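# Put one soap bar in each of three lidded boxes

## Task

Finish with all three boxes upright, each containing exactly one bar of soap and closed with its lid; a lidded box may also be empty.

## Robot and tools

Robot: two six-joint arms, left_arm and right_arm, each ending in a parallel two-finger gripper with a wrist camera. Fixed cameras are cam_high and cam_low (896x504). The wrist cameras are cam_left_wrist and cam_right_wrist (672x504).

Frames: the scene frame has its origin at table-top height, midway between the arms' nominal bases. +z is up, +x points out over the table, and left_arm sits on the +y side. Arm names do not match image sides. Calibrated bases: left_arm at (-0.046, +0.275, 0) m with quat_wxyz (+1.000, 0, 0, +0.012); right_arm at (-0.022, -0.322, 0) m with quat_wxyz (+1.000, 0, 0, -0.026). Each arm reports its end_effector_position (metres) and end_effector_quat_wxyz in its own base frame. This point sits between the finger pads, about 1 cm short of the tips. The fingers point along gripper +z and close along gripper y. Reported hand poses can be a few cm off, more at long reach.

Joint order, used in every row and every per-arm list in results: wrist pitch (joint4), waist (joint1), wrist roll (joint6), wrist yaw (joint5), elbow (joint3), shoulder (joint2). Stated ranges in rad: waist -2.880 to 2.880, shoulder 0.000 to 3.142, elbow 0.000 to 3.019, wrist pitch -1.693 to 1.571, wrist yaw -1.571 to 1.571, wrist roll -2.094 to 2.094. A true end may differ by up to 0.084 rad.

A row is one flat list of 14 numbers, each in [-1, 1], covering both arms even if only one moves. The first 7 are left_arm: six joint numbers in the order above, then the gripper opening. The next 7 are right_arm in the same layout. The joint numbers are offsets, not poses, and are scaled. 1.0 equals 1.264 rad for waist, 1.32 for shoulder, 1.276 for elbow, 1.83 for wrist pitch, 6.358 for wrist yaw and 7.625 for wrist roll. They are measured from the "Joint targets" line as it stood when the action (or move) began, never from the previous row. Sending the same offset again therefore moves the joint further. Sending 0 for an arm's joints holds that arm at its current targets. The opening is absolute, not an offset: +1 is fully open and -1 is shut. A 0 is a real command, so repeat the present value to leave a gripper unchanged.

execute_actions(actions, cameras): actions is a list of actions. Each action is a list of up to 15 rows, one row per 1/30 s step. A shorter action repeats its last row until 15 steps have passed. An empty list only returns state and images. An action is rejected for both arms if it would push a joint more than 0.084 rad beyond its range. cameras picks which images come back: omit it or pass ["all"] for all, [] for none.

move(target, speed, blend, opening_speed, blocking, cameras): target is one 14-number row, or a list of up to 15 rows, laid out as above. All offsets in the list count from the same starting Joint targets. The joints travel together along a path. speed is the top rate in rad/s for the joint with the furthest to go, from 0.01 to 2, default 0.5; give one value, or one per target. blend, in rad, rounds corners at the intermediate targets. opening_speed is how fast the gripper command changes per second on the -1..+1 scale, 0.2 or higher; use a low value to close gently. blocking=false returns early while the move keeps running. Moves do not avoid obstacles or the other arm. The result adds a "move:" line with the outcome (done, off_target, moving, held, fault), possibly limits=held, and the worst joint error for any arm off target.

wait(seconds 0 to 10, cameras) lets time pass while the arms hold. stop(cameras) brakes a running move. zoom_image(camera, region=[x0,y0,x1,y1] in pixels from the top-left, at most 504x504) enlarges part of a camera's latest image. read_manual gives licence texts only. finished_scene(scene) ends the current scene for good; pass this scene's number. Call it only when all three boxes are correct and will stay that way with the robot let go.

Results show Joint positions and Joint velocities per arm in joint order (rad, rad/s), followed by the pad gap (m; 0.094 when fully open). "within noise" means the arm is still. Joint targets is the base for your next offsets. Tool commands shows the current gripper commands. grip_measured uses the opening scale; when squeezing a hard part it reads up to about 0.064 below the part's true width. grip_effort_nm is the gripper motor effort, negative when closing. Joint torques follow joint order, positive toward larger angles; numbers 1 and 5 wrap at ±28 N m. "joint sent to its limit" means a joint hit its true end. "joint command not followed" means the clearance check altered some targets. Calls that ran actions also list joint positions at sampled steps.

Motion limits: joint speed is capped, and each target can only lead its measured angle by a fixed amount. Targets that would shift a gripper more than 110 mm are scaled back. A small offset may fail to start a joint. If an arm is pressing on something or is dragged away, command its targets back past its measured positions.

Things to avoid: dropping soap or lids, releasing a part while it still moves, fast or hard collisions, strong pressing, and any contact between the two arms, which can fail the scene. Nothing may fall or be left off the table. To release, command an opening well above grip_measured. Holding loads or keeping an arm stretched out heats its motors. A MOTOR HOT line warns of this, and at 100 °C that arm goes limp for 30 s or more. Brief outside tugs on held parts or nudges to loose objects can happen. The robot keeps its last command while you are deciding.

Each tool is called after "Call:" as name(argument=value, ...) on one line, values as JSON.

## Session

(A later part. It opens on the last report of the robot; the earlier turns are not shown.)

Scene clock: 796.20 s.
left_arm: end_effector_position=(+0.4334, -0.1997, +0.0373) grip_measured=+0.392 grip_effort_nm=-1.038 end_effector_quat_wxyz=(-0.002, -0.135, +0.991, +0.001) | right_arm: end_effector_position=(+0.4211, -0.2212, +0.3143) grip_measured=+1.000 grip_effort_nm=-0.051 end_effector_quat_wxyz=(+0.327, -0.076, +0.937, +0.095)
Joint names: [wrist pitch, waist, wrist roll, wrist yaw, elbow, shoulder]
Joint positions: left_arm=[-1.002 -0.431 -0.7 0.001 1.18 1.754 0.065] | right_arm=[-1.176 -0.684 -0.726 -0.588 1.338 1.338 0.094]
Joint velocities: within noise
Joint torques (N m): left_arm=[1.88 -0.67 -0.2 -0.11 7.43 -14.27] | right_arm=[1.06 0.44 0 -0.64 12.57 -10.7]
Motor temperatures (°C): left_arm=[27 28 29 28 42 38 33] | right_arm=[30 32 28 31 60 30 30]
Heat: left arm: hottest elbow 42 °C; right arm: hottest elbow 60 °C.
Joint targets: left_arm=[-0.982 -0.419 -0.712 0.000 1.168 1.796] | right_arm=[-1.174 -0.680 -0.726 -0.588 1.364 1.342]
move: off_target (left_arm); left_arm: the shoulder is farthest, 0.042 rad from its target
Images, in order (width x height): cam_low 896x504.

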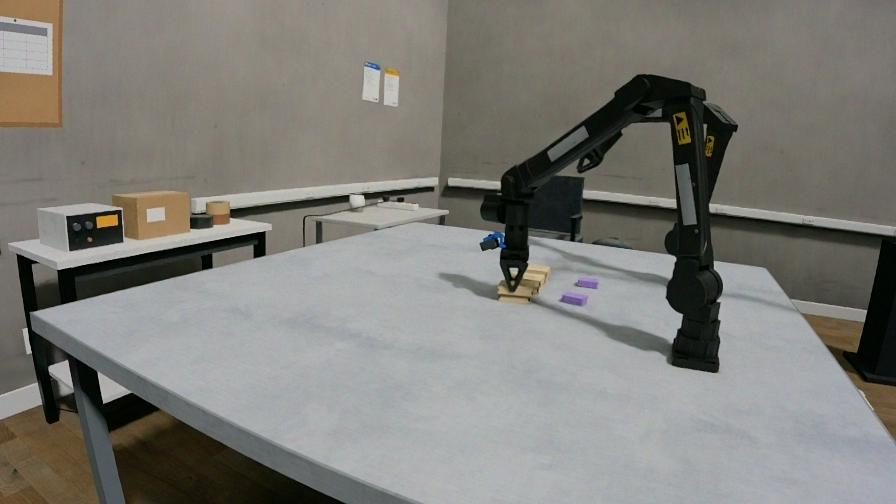

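Call:
move(target=[0,0,0,0,0,-0.012,1,0,0,0,0,0,0,1], opening_speed=0.7, cameras=[])

Call:
move(target=[-0.066,0,0,0,0.13,-0.087,1,0,0,0,0,0,0,1], speed=0.2)

Call:
zoom_image(camera="cam_low", region=[490, 255, 570, 315])

Scene clock: 807.20 s.
left_arm: end_effector_position=(+0.4348, -0.2004, +0.0364) grip_measured=+0.996 grip_effort_nm=0.129 end_effector_quat_wxyz=(+0.000, -0.135, +0.991, +0.000) | right_arm: end_effector_position=(+0.4211, -0.2212, +0.3143) grip_measured=+1.000 grip_effort_nm=-0.046 end_effector_quat_wxyz=(+0.327, -0.076, +0.937, +0.095)
Joint names: [wrist pitch, waist, wrist roll, wrist yaw, elbow, shoulder]
Joint positions: left_arm=[-0.995 -0.431 -0.701 0.001 1.18 1.756 0.094] | right_arm=[-1.176 -0.684 -0.726 -0.588 1.338 1.338 0.094]
Joint velocities: within noise
Joint torques (N m): left_arm=[1.58 -0.67 -0.19 -0.11 7.43 -15.97] | right_arm=[1.06 0.44 -0.01 -0.65 12.59 -10.7]
Motor temperatures (°C): left_arm=[27 28 29 28 41 37 33] | right_arm=[30 32 28 31 61 30 30]
Heat: left arm: hottest elbow 41 °C; right arm: hottest elbow 61 °C.
Joint targets: left_arm=[-0.982 -0.419 -0.712 0.000 1.168 1.780] | right_arm=[-1.174 -0.680 -0.726 -0.588 1.364 1.342]
move: done
No camera images: "cameras" was empty.

Scene clock: 808.60 s.
left_arm: end_effector_position=(+0.4593, -0.2116, +0.1123) grip_measured=+0.997 grip_effort_nm=0.129 end_effector_quat_wxyz=(+0.040, -0.135, +0.990, -0.026) | right_arm: end_effector_position=(+0.4211, -0.2212, +0.3143) grip_measured=+1.000 grip_effort_nm=-0.051 end_effector_quat_wxyz=(+0.327, -0.076, +0.937, +0.095)
Joint names: [wrist pitch, waist, wrist roll, wrist yaw, elbow, shoulder]
Joint positions: left_arm=[-1.091 -0.431 -0.701 0.001 1.289 1.674 0.094] | right_arm=[-1.176 -0.684 -0.726 -0.588 1.338 1.338 0.094]
Joint velocities: within noise
Joint torques (N m): left_arm=[0.77 -0.73 -0.19 -0.11 13.68 -19.19] | right_arm=[1.06 0.44 -0.01 -0.65 12.59 -10.7]
Motor temperatures (°C): left_arm=[27 28 29 28 42 37 33] | right_arm=[30 32 28 31 61 30 30]
Heat: left arm: hottest elbow 42 °C; right arm: hottest elbow 61 °C.
Joint targets: left_arm=[-1.103 -0.419 -0.712 0.000 1.334 1.666] | right_arm=[-1.174 -0.680 -0.726 -0.588 1.364 1.342]
move: off_target (left_arm); left_arm: the elbow is farthest, 0.044 rad from its target

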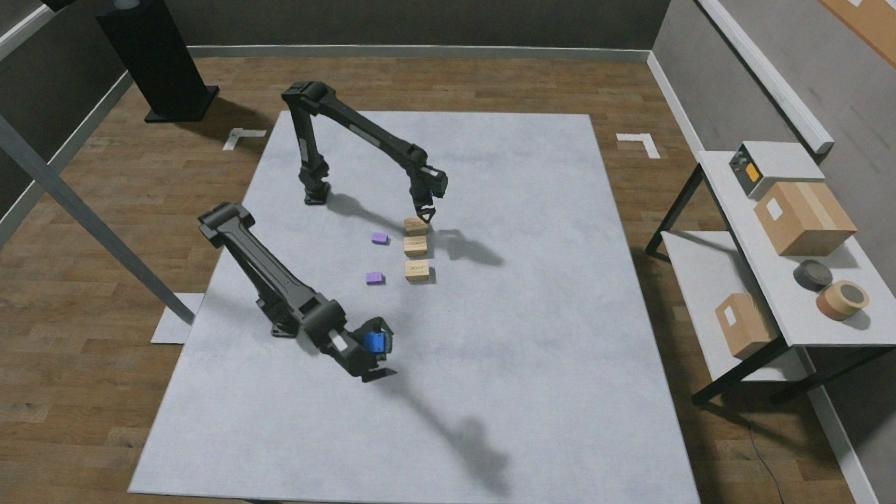

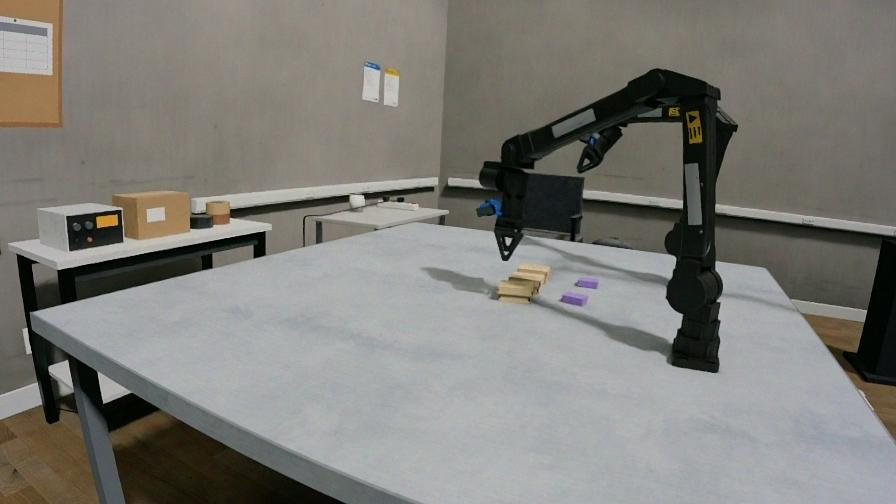

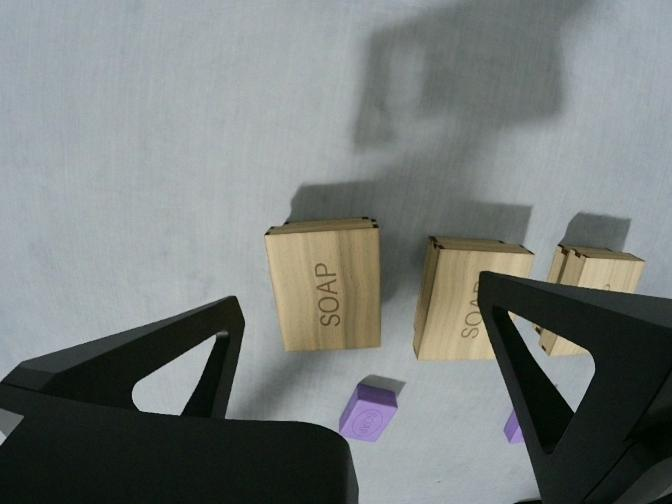

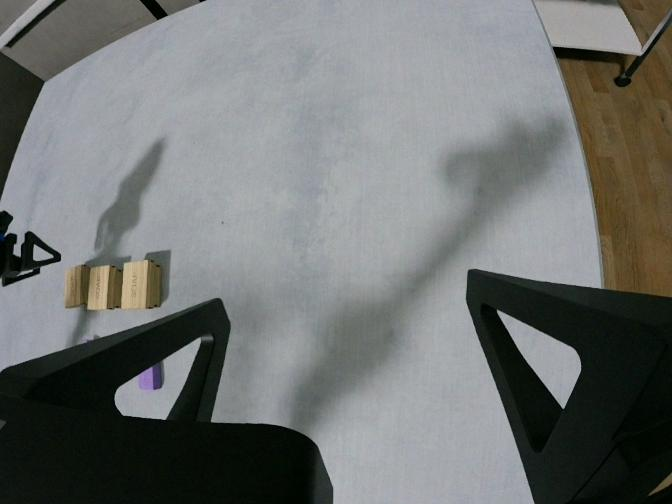

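Scaled by 6.300 from the camera's 896x504 image, which has a finer 1280x720 frame.

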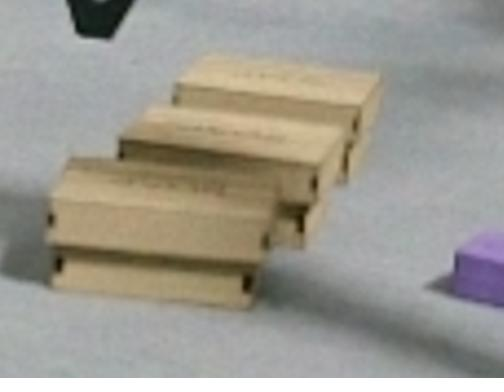

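Call:
zoom_image(camera="cam_low", region=[494, 274, 544, 306])

Scaled by 10.080 from the camera's 896x504 image, which has a finer 1280x720 frame.

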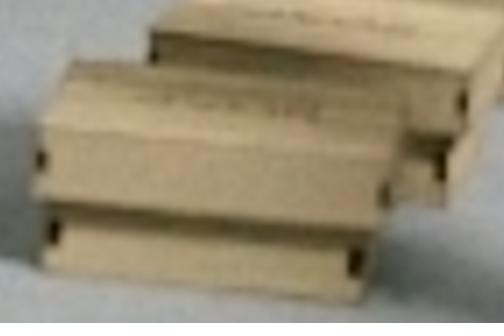

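Call:
move(target=[0.066,0,0,0,-0.13,0.050,-1,0,0,0,0,0,0,1], speed=0.15, cameras=["cam_left_wrist"])

Call:
move(target=[0,0,0,0,0,0.015,-1,0,0,0,0,0,0,1], speed=0.03, cameras=["cam_left_wrist","cam_low"])

Call:
zoom_image(camera="cam_low", region=[494, 274, 544, 306])

Scene clock: 837.50 s.
left_arm: end_effector_position=(+0.4370, -0.2014, +0.0576) grip_measured=-0.986 grip_effort_nm=-0.735 end_effector_quat_wxyz=(+0.019, -0.135, +0.991, -0.012) | right_arm: end_effector_position=(+0.4211, -0.2212, +0.3143) grip_measured=+1.000 grip_effort_nm=-0.046 end_effector_quat_wxyz=(+0.327, -0.076, +0.937, +0.095)
Joint names: [wrist pitch, waist, wrist roll, wrist yaw, elbow, shoulder]
Joint positions: left_arm=[-0.996 -0.431 -0.701 0.001 1.177 1.707 0.001] | right_arm=[-1.176 -0.684 -0.726 -0.588 1.338 1.338 0.094]
Joint velocities: within noise
Joint torques (N m): left_arm=[1.68 -0.73 -0.19 -0.11 8.05 -15.56] | right_arm=[1.06 0.5 -0.01 -0.65 12.59 -10.7]
Motor temperatures (°C): left_arm=[27 28 29 28 47 39 32] | right_arm=[30 32 28 31 61 30 30]
Heat: left arm: hottest elbow 47 °C; right arm: hottest elbow 61 °C.
Joint targets: left_arm=[-0.982 -0.419 -0.712 0.000 1.168 1.732] | right_arm=[-1.174 -0.680 -0.726 -0.588 1.364 1.342]
move: done
Images, in order (width x height): cam_left_wrist 672x504.

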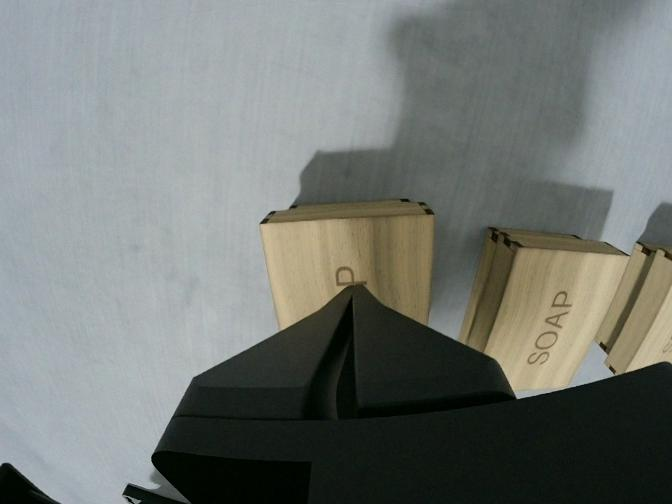

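Scene clock: 838.50 s.
left_arm: end_effector_position=(+0.4359, -0.2009, +0.0503) grip_measured=-0.986 grip_effort_nm=-0.730 end_effector_quat_wxyz=(+0.012, -0.135, +0.991, -0.008) | right_arm: end_effector_position=(+0.4211, -0.2212, +0.3143) grip_measured=+1.000 grip_effort_nm=-0.056 end_effector_quat_wxyz=(+0.327, -0.076, +0.937, +0.095)
Joint names: [wrist pitch, waist, wrist roll, wrist yaw, elbow, shoulder]
Joint positions: left_arm=[-0.995 -0.431 -0.701 0.001 1.177 1.723 0.001] | right_arm=[-1.176 -0.684 -0.726 -0.588 1.338 1.338 0.094]
Joint velocities: within noise
Joint torques (N m): left_arm=[1.69 -0.73 -0.19 -0.11 7.92 -15.27] | right_arm=[1.06 0.44 -0.01 -0.65 12.57 -10.7]
Motor temperatures (°C): left_arm=[27 28 29 28 47 39 32] | right_arm=[30 32 28 31 61 30 30]
Heat: left arm: hottest elbow 47 °C; right arm: hottest elbow 61 °C.
Joint targets: left_arm=[-0.983 -0.419 -0.712 0.000 1.168 1.751] | right_arm=[-1.174 -0.680 -0.726 -0.588 1.364 1.342]
move: done
Images, in order (width x height): cam_low 896x504, cam_left_wrist 672x504.

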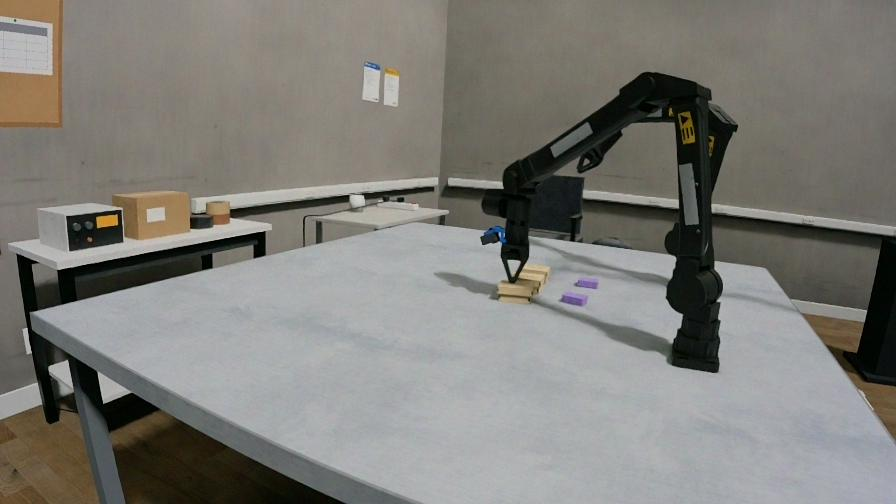

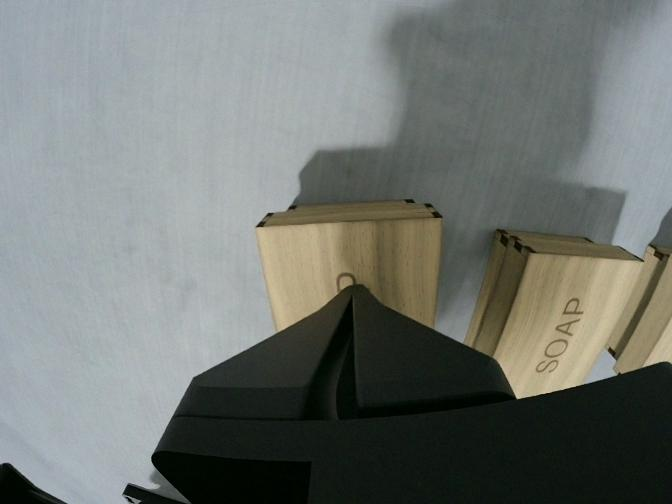

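Scaled by 10.080 from the camera's 896x504 image, which has a finer 1280x720 frame.

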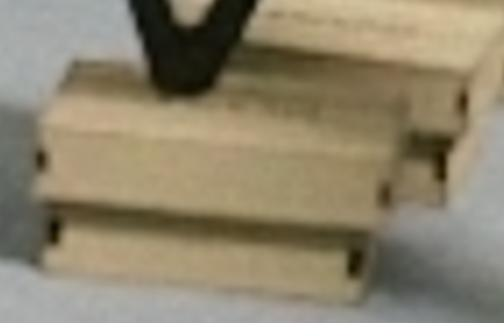

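Not resisted yet (lag .028); z .050. Press a bit more.

Call:
move(target=[0,0,0,0,0,0.013,-1,0,0,0,0,0,0,1], speed=0.03, cameras=["cam_low"])

Call:
zoom_image(camera="cam_low", region=[494, 274, 544, 306])

Scene clock: 846.17 s.
left_arm: end_effector_position=(+0.4356, -0.2008, +0.0478) grip_measured=-0.986 grip_effort_nm=-0.740 end_effector_quat_wxyz=(+0.010, -0.135, +0.991, -0.007) | right_arm: end_effector_position=(+0.4211, -0.2212, +0.3143) grip_measured=+1.000 grip_effort_nm=-0.051 end_effector_quat_wxyz=(+0.327, -0.076, +0.937, +0.095)
Joint names: [wrist pitch, waist, wrist roll, wrist yaw, elbow, shoulder]
Joint positions: left_arm=[-0.995 -0.431 -0.701 0.001 1.177 1.729 0.001] | right_arm=[-1.176 -0.684 -0.726 -0.588 1.338 1.338 0.094]
Joint velocities: within noise
Joint torques (N m): left_arm=[1.63 -0.79 -0.19 -0.11 7.9 -14.39] | right_arm=[1.06 0.44 -0.01 -0.64 12.59 -10.7]
Motor temperatures (°C): left_arm=[27 28 29 28 46 38 32] | right_arm=[30 32 28 31 61 30 30]
Heat: left arm: hottest elbow 46 °C; right arm: hottest elbow 61 °C.
Joint targets: left_arm=[-0.982 -0.419 -0.712 0.000 1.168 1.768] | right_arm=[-1.174 -0.680 -0.726 -0.588 1.364 1.342]
move: off_target (left_arm); left_arm: the shoulder is farthest, 0.040 rad from its target
Images, in order (width x height): cam_low 896x504.

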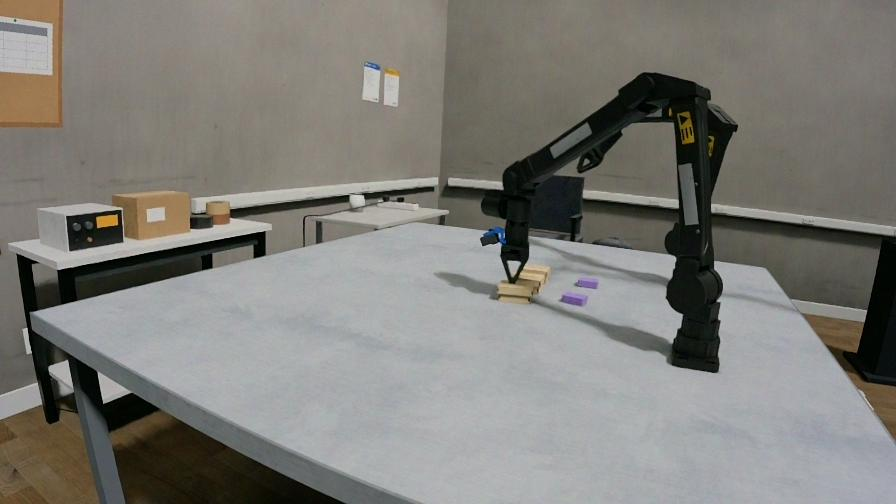

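Scaled by 10.080 from the camera's 896x504 image, which has a finer 1280x720 frame.

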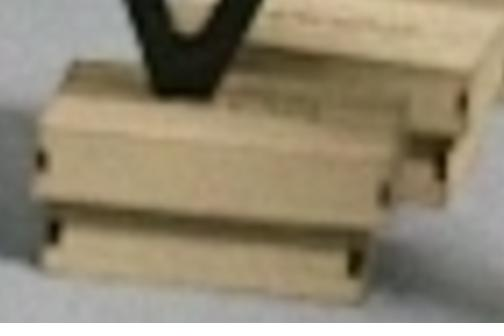

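Call:
move(target=[[-0.066,0,0,0,0.13,-0.078,-1,0,0,0,0,0,0,1],[-0.169,-0.1685,0,0,0.3,0.006,1,0,0,0,0,0,0,1]], speed=[0.2,0.5], blend=0.05, cameras=["cam_left_wrist","cam_low"])

Scene clock: 866.97 s.
left_arm: end_effector_position=(+0.4290, -0.3220, +0.1512) grip_measured=+0.996 grip_effort_nm=0.144 end_effector_quat_wxyz=(+0.016, -0.029, +0.999, -0.013) | right_arm: end_effector_position=(+0.4211, -0.2212, +0.3143) grip_measured=+1.000 grip_effort_nm=-0.051 end_effector_quat_wxyz=(+0.327, -0.076, +0.937, +0.095)
Joint names: [wrist pitch, waist, wrist roll, wrist yaw, elbow, shoulder]
Joint positions: left_arm=[-1.281 -0.643 -0.701 0.001 1.501 1.75 0.094] | right_arm=[-1.176 -0.684 -0.726 -0.588 1.338 1.338 0.094]
Joint velocities: within noise
Joint torques (N m): left_arm=[0.7 -0.79 -0.19 -0.11 14.49 -17.44] | right_arm=[1.06 0.44 -0.01 -0.65 12.59 -10.7]
Motor temperatures (°C): left_arm=[27 28 29 28 45 37 32] | right_arm=[30 32 28 31 61 30 30]
Heat: left arm: hottest elbow 45 °C; right arm: hottest elbow 61 °C.
Joint targets: left_arm=[-1.292 -0.633 -0.712 0.001 1.551 1.776] | right_arm=[-1.174 -0.680 -0.726 -0.588 1.364 1.342]
move: off_target (left_arm); target 2's new numbers were sent with left_arm's elbow 0.050 rad from that target; left_arm: the elbow is farthest, 0.050 rad from its target
Images, in order (width x height): cam_low 896x504, cam_left_wrist 672x504.

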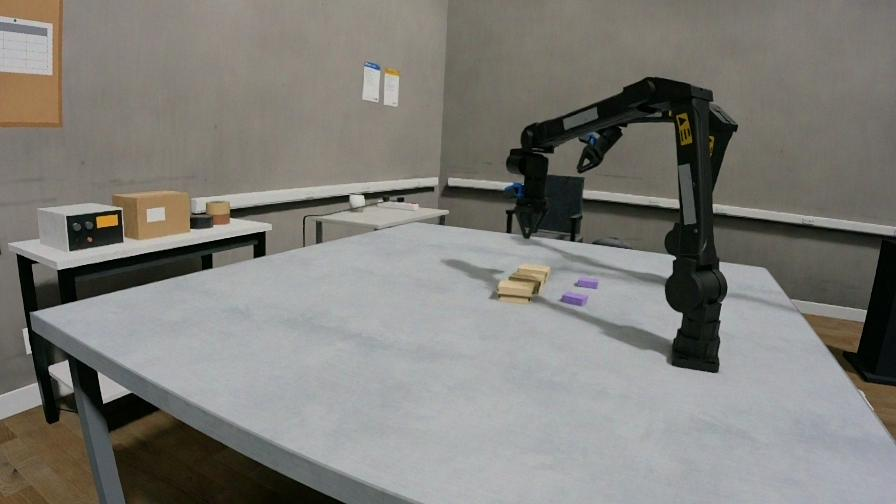

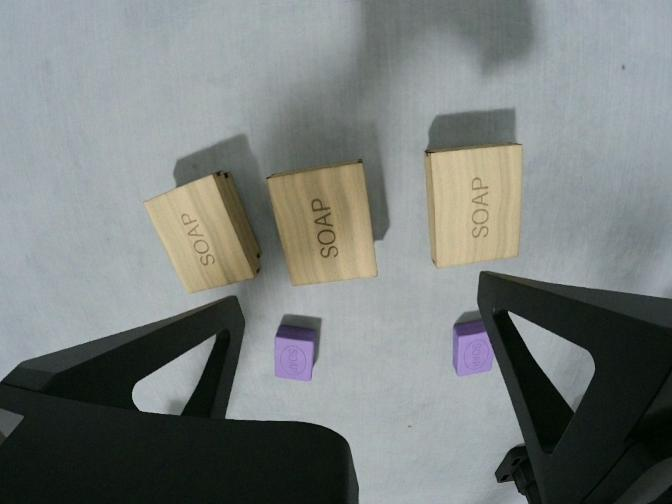

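Call:
move(target=[[0,0.0249,-0.0081,0,-0.04,0,0.7,0,0,0,0,0,0,1],[0.12,0.0249,-0.0081,0,-0.165,0.05,0.7,0,0,0,0,0,0,1]], speed=0.3, blend=0.02, cameras=["cam_left_wrist","cam_low"])

Scene clock: 900.63 s.
left_arm: end_effector_position=(+0.4313, -0.2999, +0.0630) grip_measured=+0.703 grip_effort_nm=-0.154 end_effector_quat_wxyz=(+0.006, -0.077, +0.997, -0.006) | right_arm: end_effector_position=(+0.4211, -0.2212, +0.3143) grip_measured=+1.000 grip_effort_nm=-0.051 end_effector_quat_wxyz=(+0.327, -0.076, +0.937, +0.095)
Joint names: [wrist pitch, waist, wrist roll, wrist yaw, elbow, shoulder]
Joint positions: left_arm=[-1.085 -0.606 -0.76 0.001 1.349 1.817 0.08] | right_arm=[-1.176 -0.684 -0.726 -0.588 1.338 1.338 0.094]
Joint velocities: within noise
Joint torques (N m): left_arm=[1.72 -1.08 -0.23 -0.11 8.27 -17.55] | right_arm=[1.05 0.44 0 -0.64 12.59 -10.7]
Motor temperatures (°C): left_arm=[27 28 29 28 47 38 31] | right_arm=[30 32 28 31 61 30 30]
Heat: left arm: hottest elbow 47 °C; right arm: hottest elbow 61 °C.
Joint targets: left_arm=[-1.072 -0.601 -0.774 0.001 1.340 1.843] | right_arm=[-1.174 -0.680 -0.726 -0.588 1.364 1.342]
move: done
Images, in order (width x height): cam_low 896x504, cam_left_wrist 672x504.

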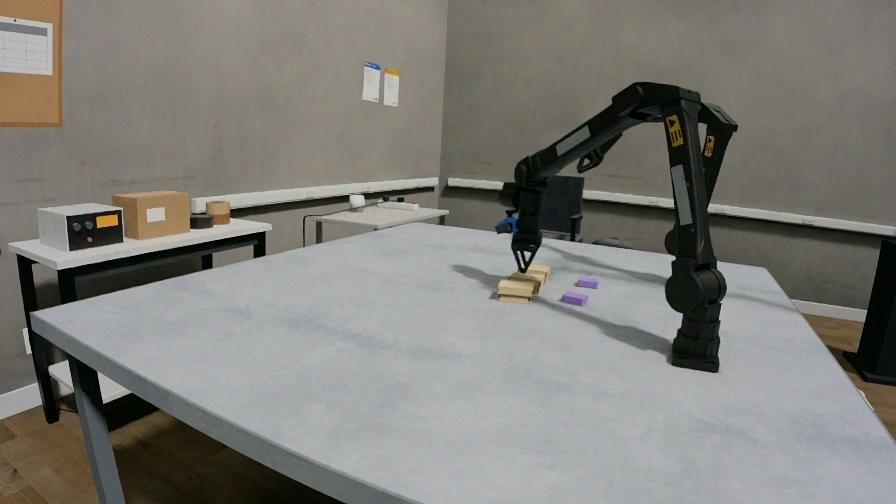

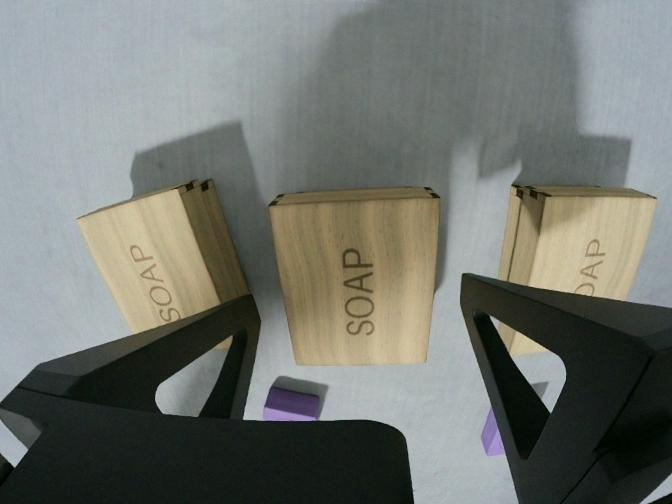

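Call:
move(target=[[0.0,0,0,0,0,0,0.55,0,0,0,0,0,0,1],[0.021,0,0,0,-0.0254,0.02,0.55,0,0,0,0,0,0,1]], speed=0.06, cameras=["cam_left_wrist"])

Scene clock: 914.07 s.
left_arm: end_effector_position=(+0.4273, -0.2971, +0.0421) grip_measured=+0.553 grip_effort_nm=-0.144 end_effector_quat_wxyz=(+0.002, -0.077, +0.997, -0.002) | right_arm: end_effector_position=(+0.4211, -0.2212, +0.3143) grip_measured=+1.000 grip_effort_nm=-0.051 end_effector_quat_wxyz=(+0.327, -0.076, +0.937, +0.095)
Joint names: [wrist pitch, waist, wrist roll, wrist yaw, elbow, shoulder]
Joint positions: left_arm=[-1.046 -0.606 -0.76 0.001 1.319 1.839 0.073] | right_arm=[-1.176 -0.684 -0.726 -0.588 1.338 1.338 0.094]
Joint velocities: within noise
Joint torques (N m): left_arm=[1.62 -1.14 -0.22 -0.11 7.8 -17.14] | right_arm=[1.06 0.44 -0.01 -0.64 12.59 -10.64]
Motor temperatures (°C): left_arm=[27 28 29 28 46 37 31] | right_arm=[30 32 28 31 61 30 30]
Heat: left arm: hottest elbow 46 °C; right arm: hottest elbow 61 °C.
Joint targets: left_arm=[-1.034 -0.601 -0.774 0.001 1.308 1.869] | right_arm=[-1.174 -0.680 -0.726 -0.588 1.364 1.342]
move: done
Images, in order (width x height): cam_left_wrist 672x504.

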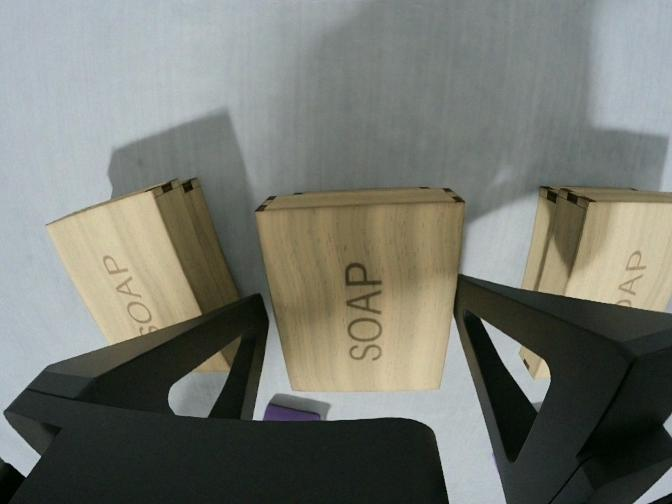

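Call:
move(target=[0,0,0,0,0,0,0.3,0,0,0,0,0,0,1], opening_speed=0.5, cameras=[])

Call:
move(target=[[-0.013,0,0,0,0.043,-0.0227,0.3,0,0,0,0,0,0,1],[-0.13,0,0,0,0.2,-0.095,0.3,0,0,0,0,0,0,1]], speed=0.25, blend=0.03, cameras=["cam_left_wrist","cam_high"])

Call:
zoom_image(camera="cam_high", region=[360, 190, 460, 290])

Scene clock: 923.30 s.
left_arm: end_effector_position=(+0.4273, -0.2971, +0.0421) grip_measured=+0.349 grip_effort_nm=-0.989 end_effector_quat_wxyz=(+0.002, -0.077, +0.997, -0.002) | right_arm: end_effector_position=(+0.4211, -0.2212, +0.3143) grip_measured=+1.000 grip_effort_nm=-0.056 end_effector_quat_wxyz=(+0.327, -0.076, +0.937, +0.095)
Joint names: [wrist pitch, waist, wrist roll, wrist yaw, elbow, shoulder]
Joint positions: left_arm=[-1.046 -0.606 -0.76 0.001 1.319 1.839 0.063] | right_arm=[-1.176 -0.684 -0.726 -0.588 1.338 1.338 0.094]
Joint velocities: within noise
Joint torques (N m): left_arm=[1.58 -1.14 -0.22 -0.11 7.8 -17.32] | right_arm=[1.06 0.44 -0.01 -0.65 12.59 -10.64]
Motor temperatures (°C): left_arm=[27 28 29 28 46 37 31] | right_arm=[30 32 28 31 61 30 30]
Heat: left arm: hottest elbow 46 °C; right arm: hottest elbow 61 °C.
Joint targets: left_arm=[-1.034 -0.601 -0.774 0.001 1.308 1.869] | right_arm=[-1.174 -0.680 -0.726 -0.588 1.364 1.342]
move: done
No camera images: "cameras" was empty.

Scene clock: 924.97 s.
left_arm: end_effector_position=(+0.4482, -0.3116, +0.1536) grip_measured=+0.345 grip_effort_nm=-1.033 end_effector_quat_wxyz=(+0.026, -0.077, +0.996, -0.022) | right_arm: end_effector_position=(+0.4211, -0.2212, +0.3143) grip_measured=+1.000 grip_effort_nm=-0.051 end_effector_quat_wxyz=(+0.327, -0.076, +0.937, +0.095)
Joint names: [wrist pitch, waist, wrist roll, wrist yaw, elbow, shoulder]
Joint positions: left_arm=[-1.26 -0.606 -0.76 0.001 1.514 1.755 0.063] | right_arm=[-1.176 -0.684 -0.726 -0.588 1.338 1.338 0.094]
Joint velocities: within noise
Joint torques (N m): left_arm=[0.76 -1.2 -0.22 -0.11 14.76 -21.48] | right_arm=[1.06 0.44 -0.01 -0.65 12.59 -10.7]
Motor temperatures (°C): left_arm=[27 28 29 28 47 37 31] | right_arm=[30 32 28 31 61 30 30]
Heat: left arm: hottest elbow 47 °C; right arm: hottest elbow 61 °C.
Joint targets: left_arm=[-1.272 -0.601 -0.774 0.001 1.563 1.743] | right_arm=[-1.174 -0.680 -0.726 -0.588 1.364 1.342]
move: off_target (left_arm); blend cut to 0.0274 rad at target 1; left_arm: the elbow is farthest, 0.049 rad from its target
Images, in order (width x height): cam_high 896x504, cam_left_wrist 672x504.

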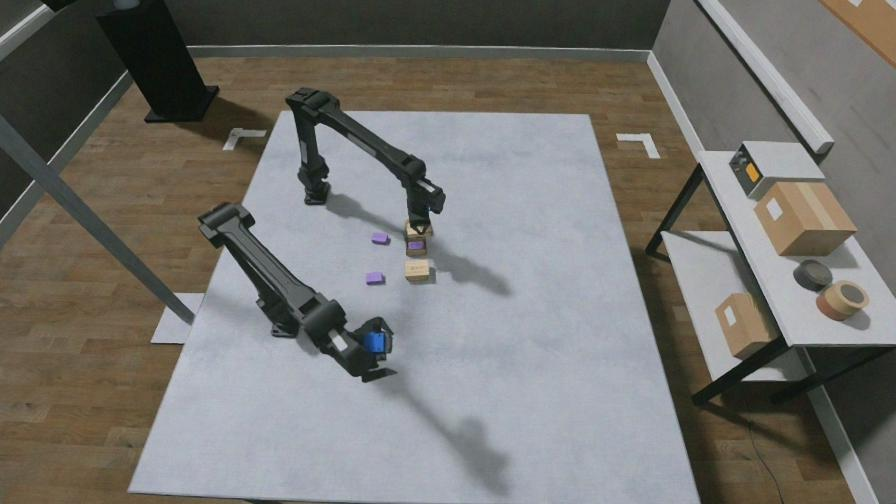

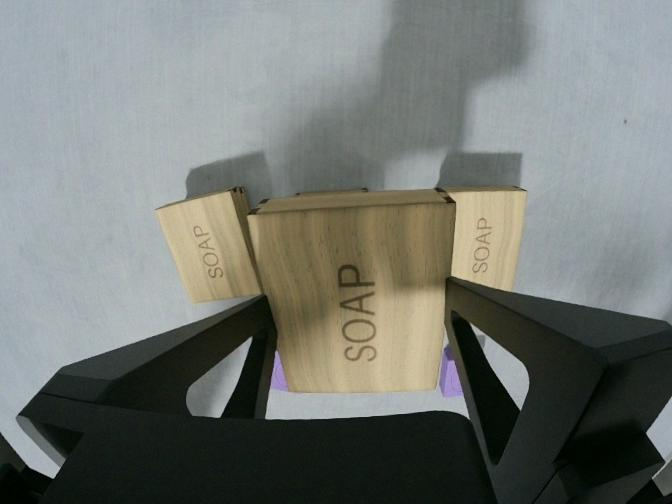

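Scaled by 5.040 from the camera's 896x504 image, which has a finer 1280x720 frame.

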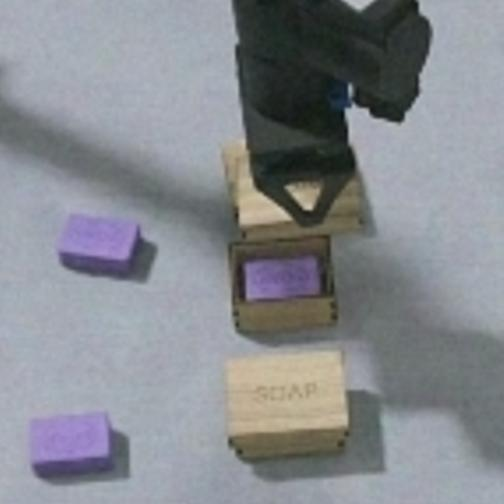

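Call:
move(target=[0.1027,0,0,0,-0.1803,0.0765,0.3,0,0,0,0,0,0,1], speed=0.2, cameras=["cam_left_wrist","cam_low"])

Call:
zoom_image(camera="cam_low", region=[495, 250, 555, 310])

Call:
zoom_image(camera="cam_left_wrist", region=[220, 160, 480, 420])

Scene clock: 949.50 s.
left_arm: end_effector_position=(+0.4259, -0.2962, +0.0582) grip_measured=+0.345 grip_effort_nm=-1.048 end_effector_quat_wxyz=(-0.003, -0.077, +0.997, +0.001) | right_arm: end_effector_position=(+0.4211, -0.2212, +0.3143) grip_measured=+1.000 grip_effort_nm=-0.056 end_effector_quat_wxyz=(+0.327, -0.076, +0.937, +0.095)
Joint names: [wrist pitch, waist, wrist roll, wrist yaw, elbow, shoulder]
Joint positions: left_arm=[-1.096 -0.606 -0.76 0.001 1.341 1.821 0.063] | right_arm=[-1.176 -0.684 -0.726 -0.588 1.338 1.338 0.094]
Joint velocities: within noise
Joint torques (N m): left_arm=[1.5 -1.2 -0.22 -0.11 8.28 -17.85] | right_arm=[1.06 0.44 -0.01 -0.64 12.59 -10.7]
Motor temperatures (°C): left_arm=[27 28 29 28 51 38 32] | right_arm=[30 32 28 31 61 30 30]
Heat: left arm: hottest elbow 51 °C; right arm: hottest elbow 61 °C.
Joint targets: left_arm=[-1.084 -0.601 -0.774 0.001 1.333 1.845] | right_arm=[-1.174 -0.680 -0.726 -0.588 1.364 1.342]
move: done
Images, in order (width x height): cam_low 896x504, cam_left_wrist 672x504.

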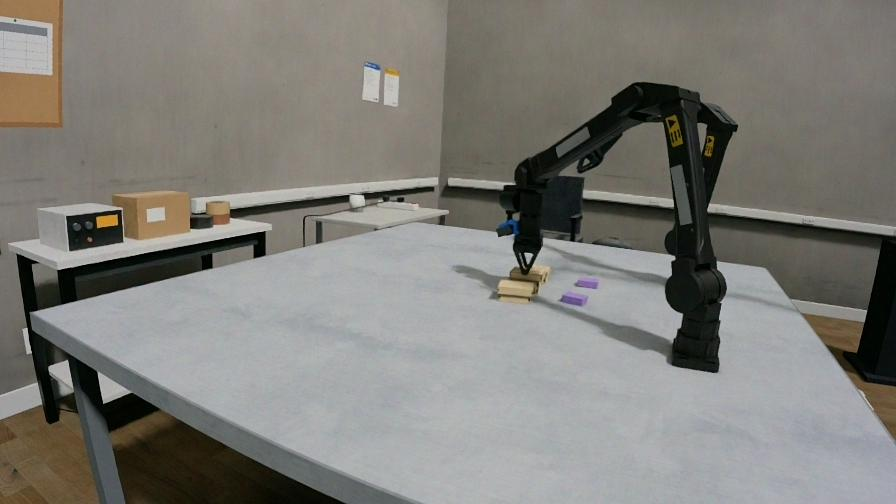

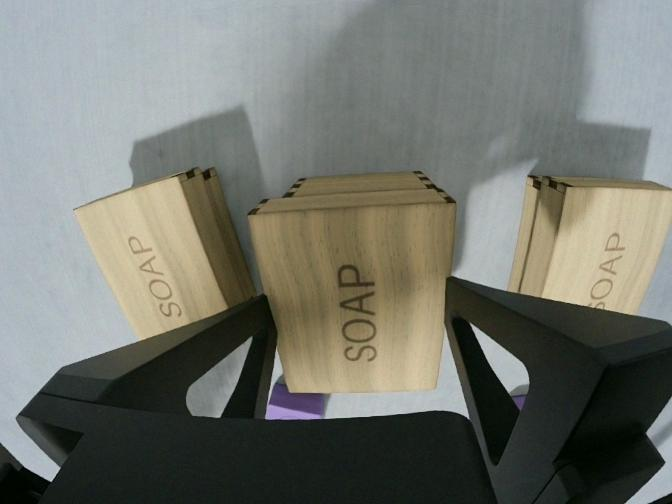

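Scaled by 8.400 from the camera's 896x504 image, which has a finer 1280x720 frame.

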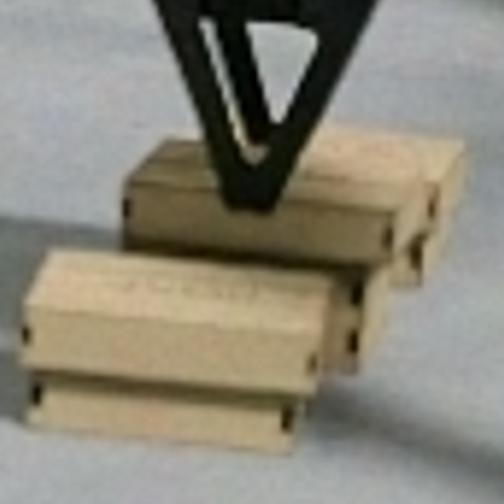

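Scaled by 1.938 from the camera's 672x504 image, which has a finer 960x720 frame.

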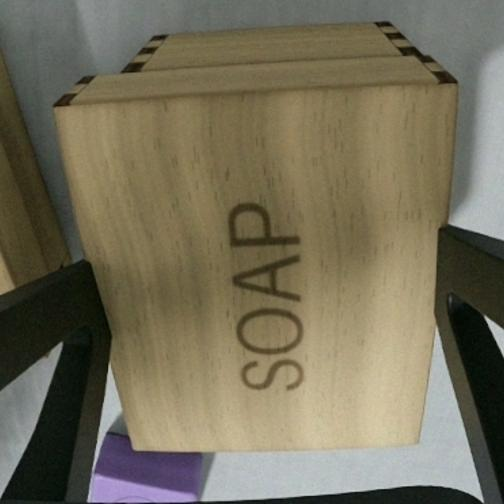

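Call:
move(target=[[-0.02,-0.0161,0,0,0.065,-0.02,0.3,0,0,0,0,0,0,1],[-0.0056,-0.0161,0,0,0.01,0.0011,0.3,0,0,0,0,0,0,1]], speed=0.1, cameras=["cam_left_wrist","cam_low"])

Call:
zoom_image(camera="cam_left_wrist", region=[220, 160, 480, 420])

Call:
zoom_image(camera="cam_low", region=[495, 250, 555, 310])

Scene clock: 988.97 s.
left_arm: end_effector_position=(+0.4279, -0.2997, +0.0631) grip_measured=+0.345 grip_effort_nm=-1.028 end_effector_quat_wxyz=(-0.001, -0.075, +0.997, +0.000) | right_arm: end_effector_position=(+0.4211, -0.2212, +0.3143) grip_measured=+1.000 grip_effort_nm=-0.046 end_effector_quat_wxyz=(+0.327, -0.076, +0.937, +0.095)
Joint names: [wrist pitch, waist, wrist roll, wrist yaw, elbow, shoulder]
Joint positions: left_arm=[-1.106 -0.61 -0.76 0.001 1.355 1.821 0.063] | right_arm=[-1.176 -0.684 -0.726 -0.588 1.338 1.338 0.094]
Joint velocities: within noise
Joint torques (N m): left_arm=[1.58 -2.43 -0.22 -0.11 8.2 -17.79] | right_arm=[1.06 0.44 -0.01 -0.64 12.59 -10.7]
Motor temperatures (°C): left_arm=[27 28 29 28 49 37 33] | right_arm=[30 32 28 31 61 30 30]
Heat: left arm: hottest elbow 49 °C; right arm: hottest elbow 61 °C.
Joint targets: left_arm=[-1.094 -0.621 -0.774 0.001 1.346 1.846] | right_arm=[-1.174 -0.680 -0.726 -0.588 1.364 1.342]
move: done
Images, in order (width x height): cam_low 896x504, cam_left_wrist 672x504.

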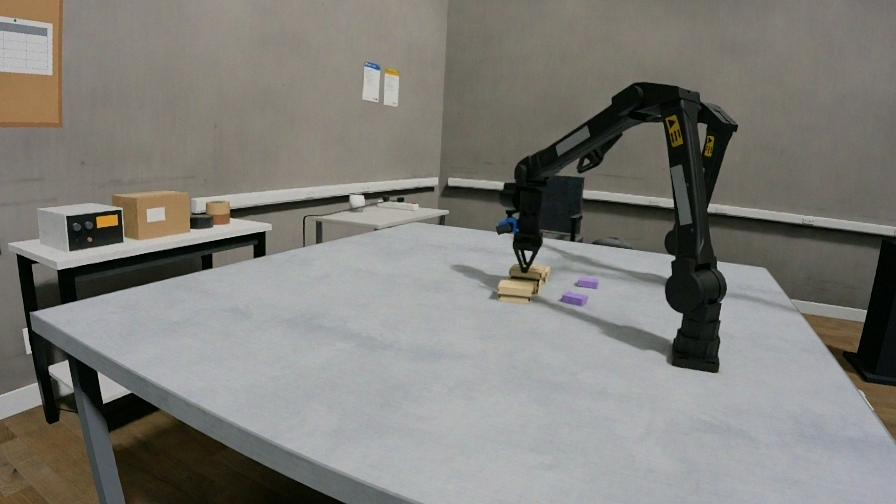

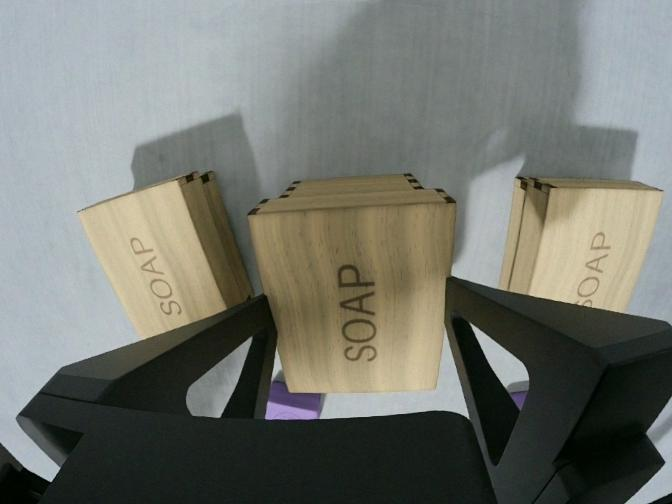

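Scaled by 1.938 from the camera's 672x504 image, which has a finer 960x720 frame.

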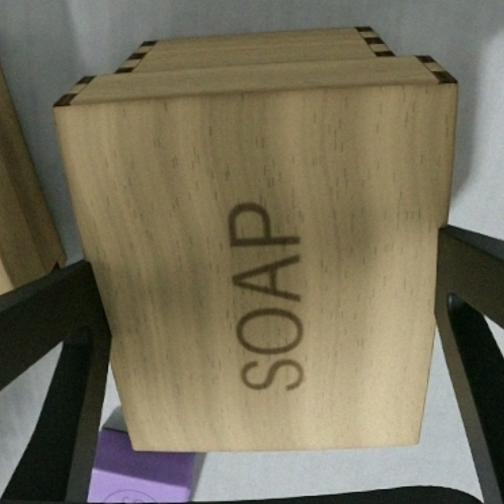

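Scaled by 8.400 from the camera's 896x504 image, which has a finer 1280x720 frame.

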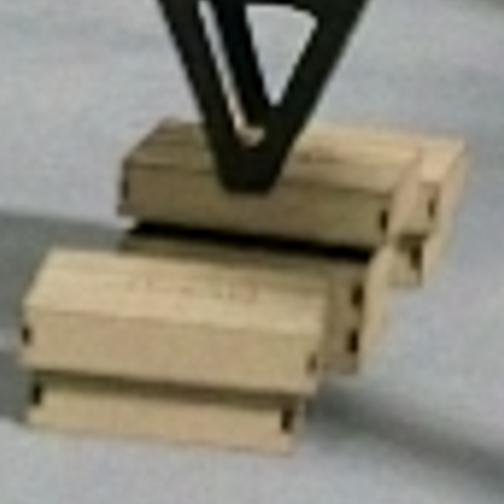

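Call:
move(target=[0.0151,0,0,0,-0.0131,0.0075,0.3,0,0,0,0,0,0,1], speed=0.04, cameras=["cam_left_wrist","cam_low"])

Call:
zoom_image(camera="cam_left_wrist", region=[220, 160, 480, 420])

Call:
zoom_image(camera="cam_low", region=[495, 250, 555, 310])

Scene clock: 1008.00 s.
left_arm: end_effector_position=(+0.4276, -0.2995, +0.0565) grip_measured=+0.345 grip_effort_nm=-1.043 end_effector_quat_wxyz=(+0.002, -0.075, +0.997, -0.002) | right_arm: end_effector_position=(+0.4211, -0.2212, +0.3143) grip_measured=+1.000 grip_effort_nm=-0.051 end_effector_quat_wxyz=(+0.327, -0.076, +0.937, +0.095)
Joint names: [wrist pitch, waist, wrist roll, wrist yaw, elbow, shoulder]
Joint positions: left_arm=[-1.081 -0.61 -0.76 0.001 1.341 1.824 0.063] | right_arm=[-1.176 -0.684 -0.726 -0.588 1.338 1.338 0.094]
Joint velocities: within noise
Joint torques (N m): left_arm=[1.69 -2.43 -0.21 -0.11 7.97 -17.14] | right_arm=[1.06 0.44 0 -0.65 12.57 -10.7]
Motor temperatures (°C): left_arm=[27 28 29 28 46 37 33] | right_arm=[30 32 28 31 61 30 30]
Heat: left arm: hottest elbow 46 °C; right arm: hottest elbow 61 °C.
Joint targets: left_arm=[-1.067 -0.621 -0.774 0.001 1.329 1.856] | right_arm=[-1.174 -0.680 -0.726 -0.588 1.364 1.342]
move: done
Images, in order (width x height): cam_low 896x504, cam_left_wrist 672x504.

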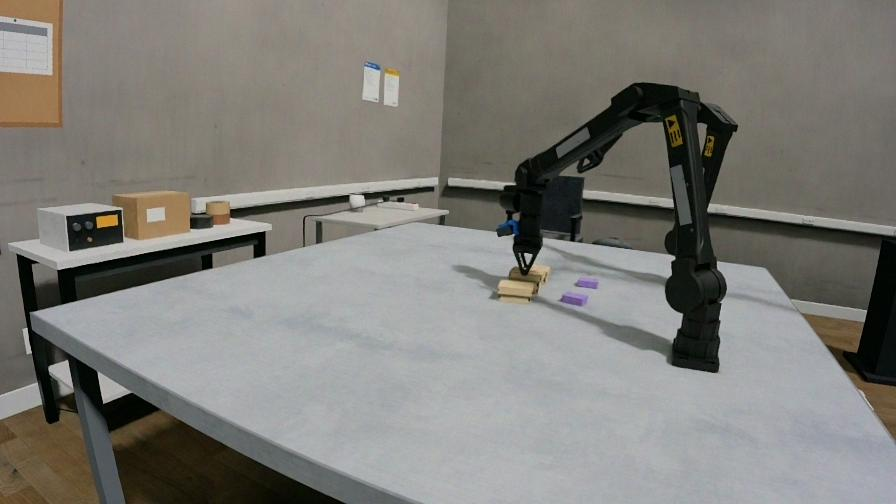

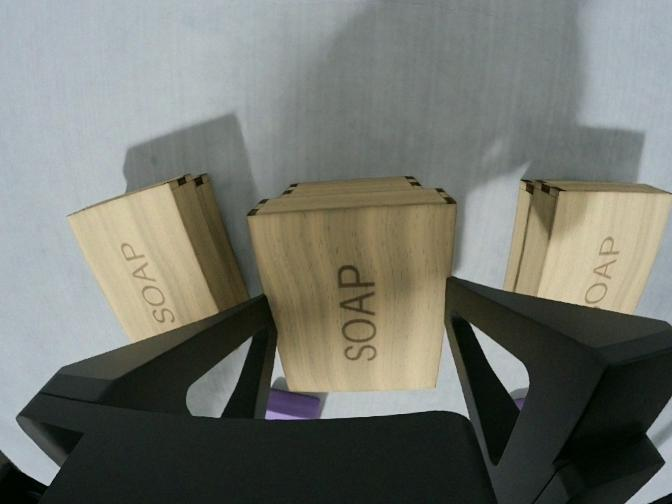

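Scaled by 1.938 from the camera's 672x504 image, which has a finer 960x720 frame.

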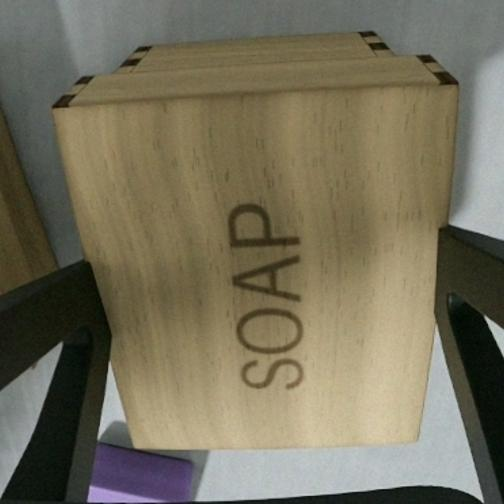

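Scaled by 8.400 from the camera's 896x504 image, which has a finer 1280x720 frame.

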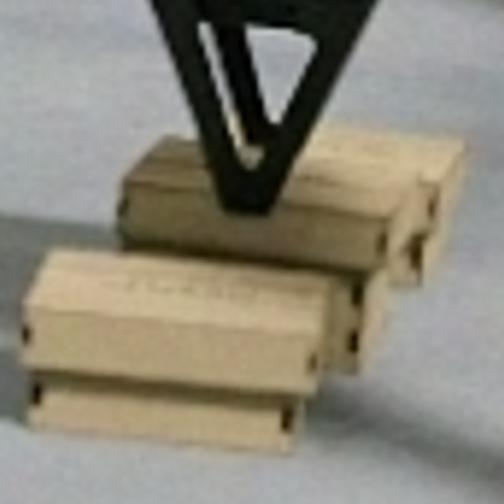

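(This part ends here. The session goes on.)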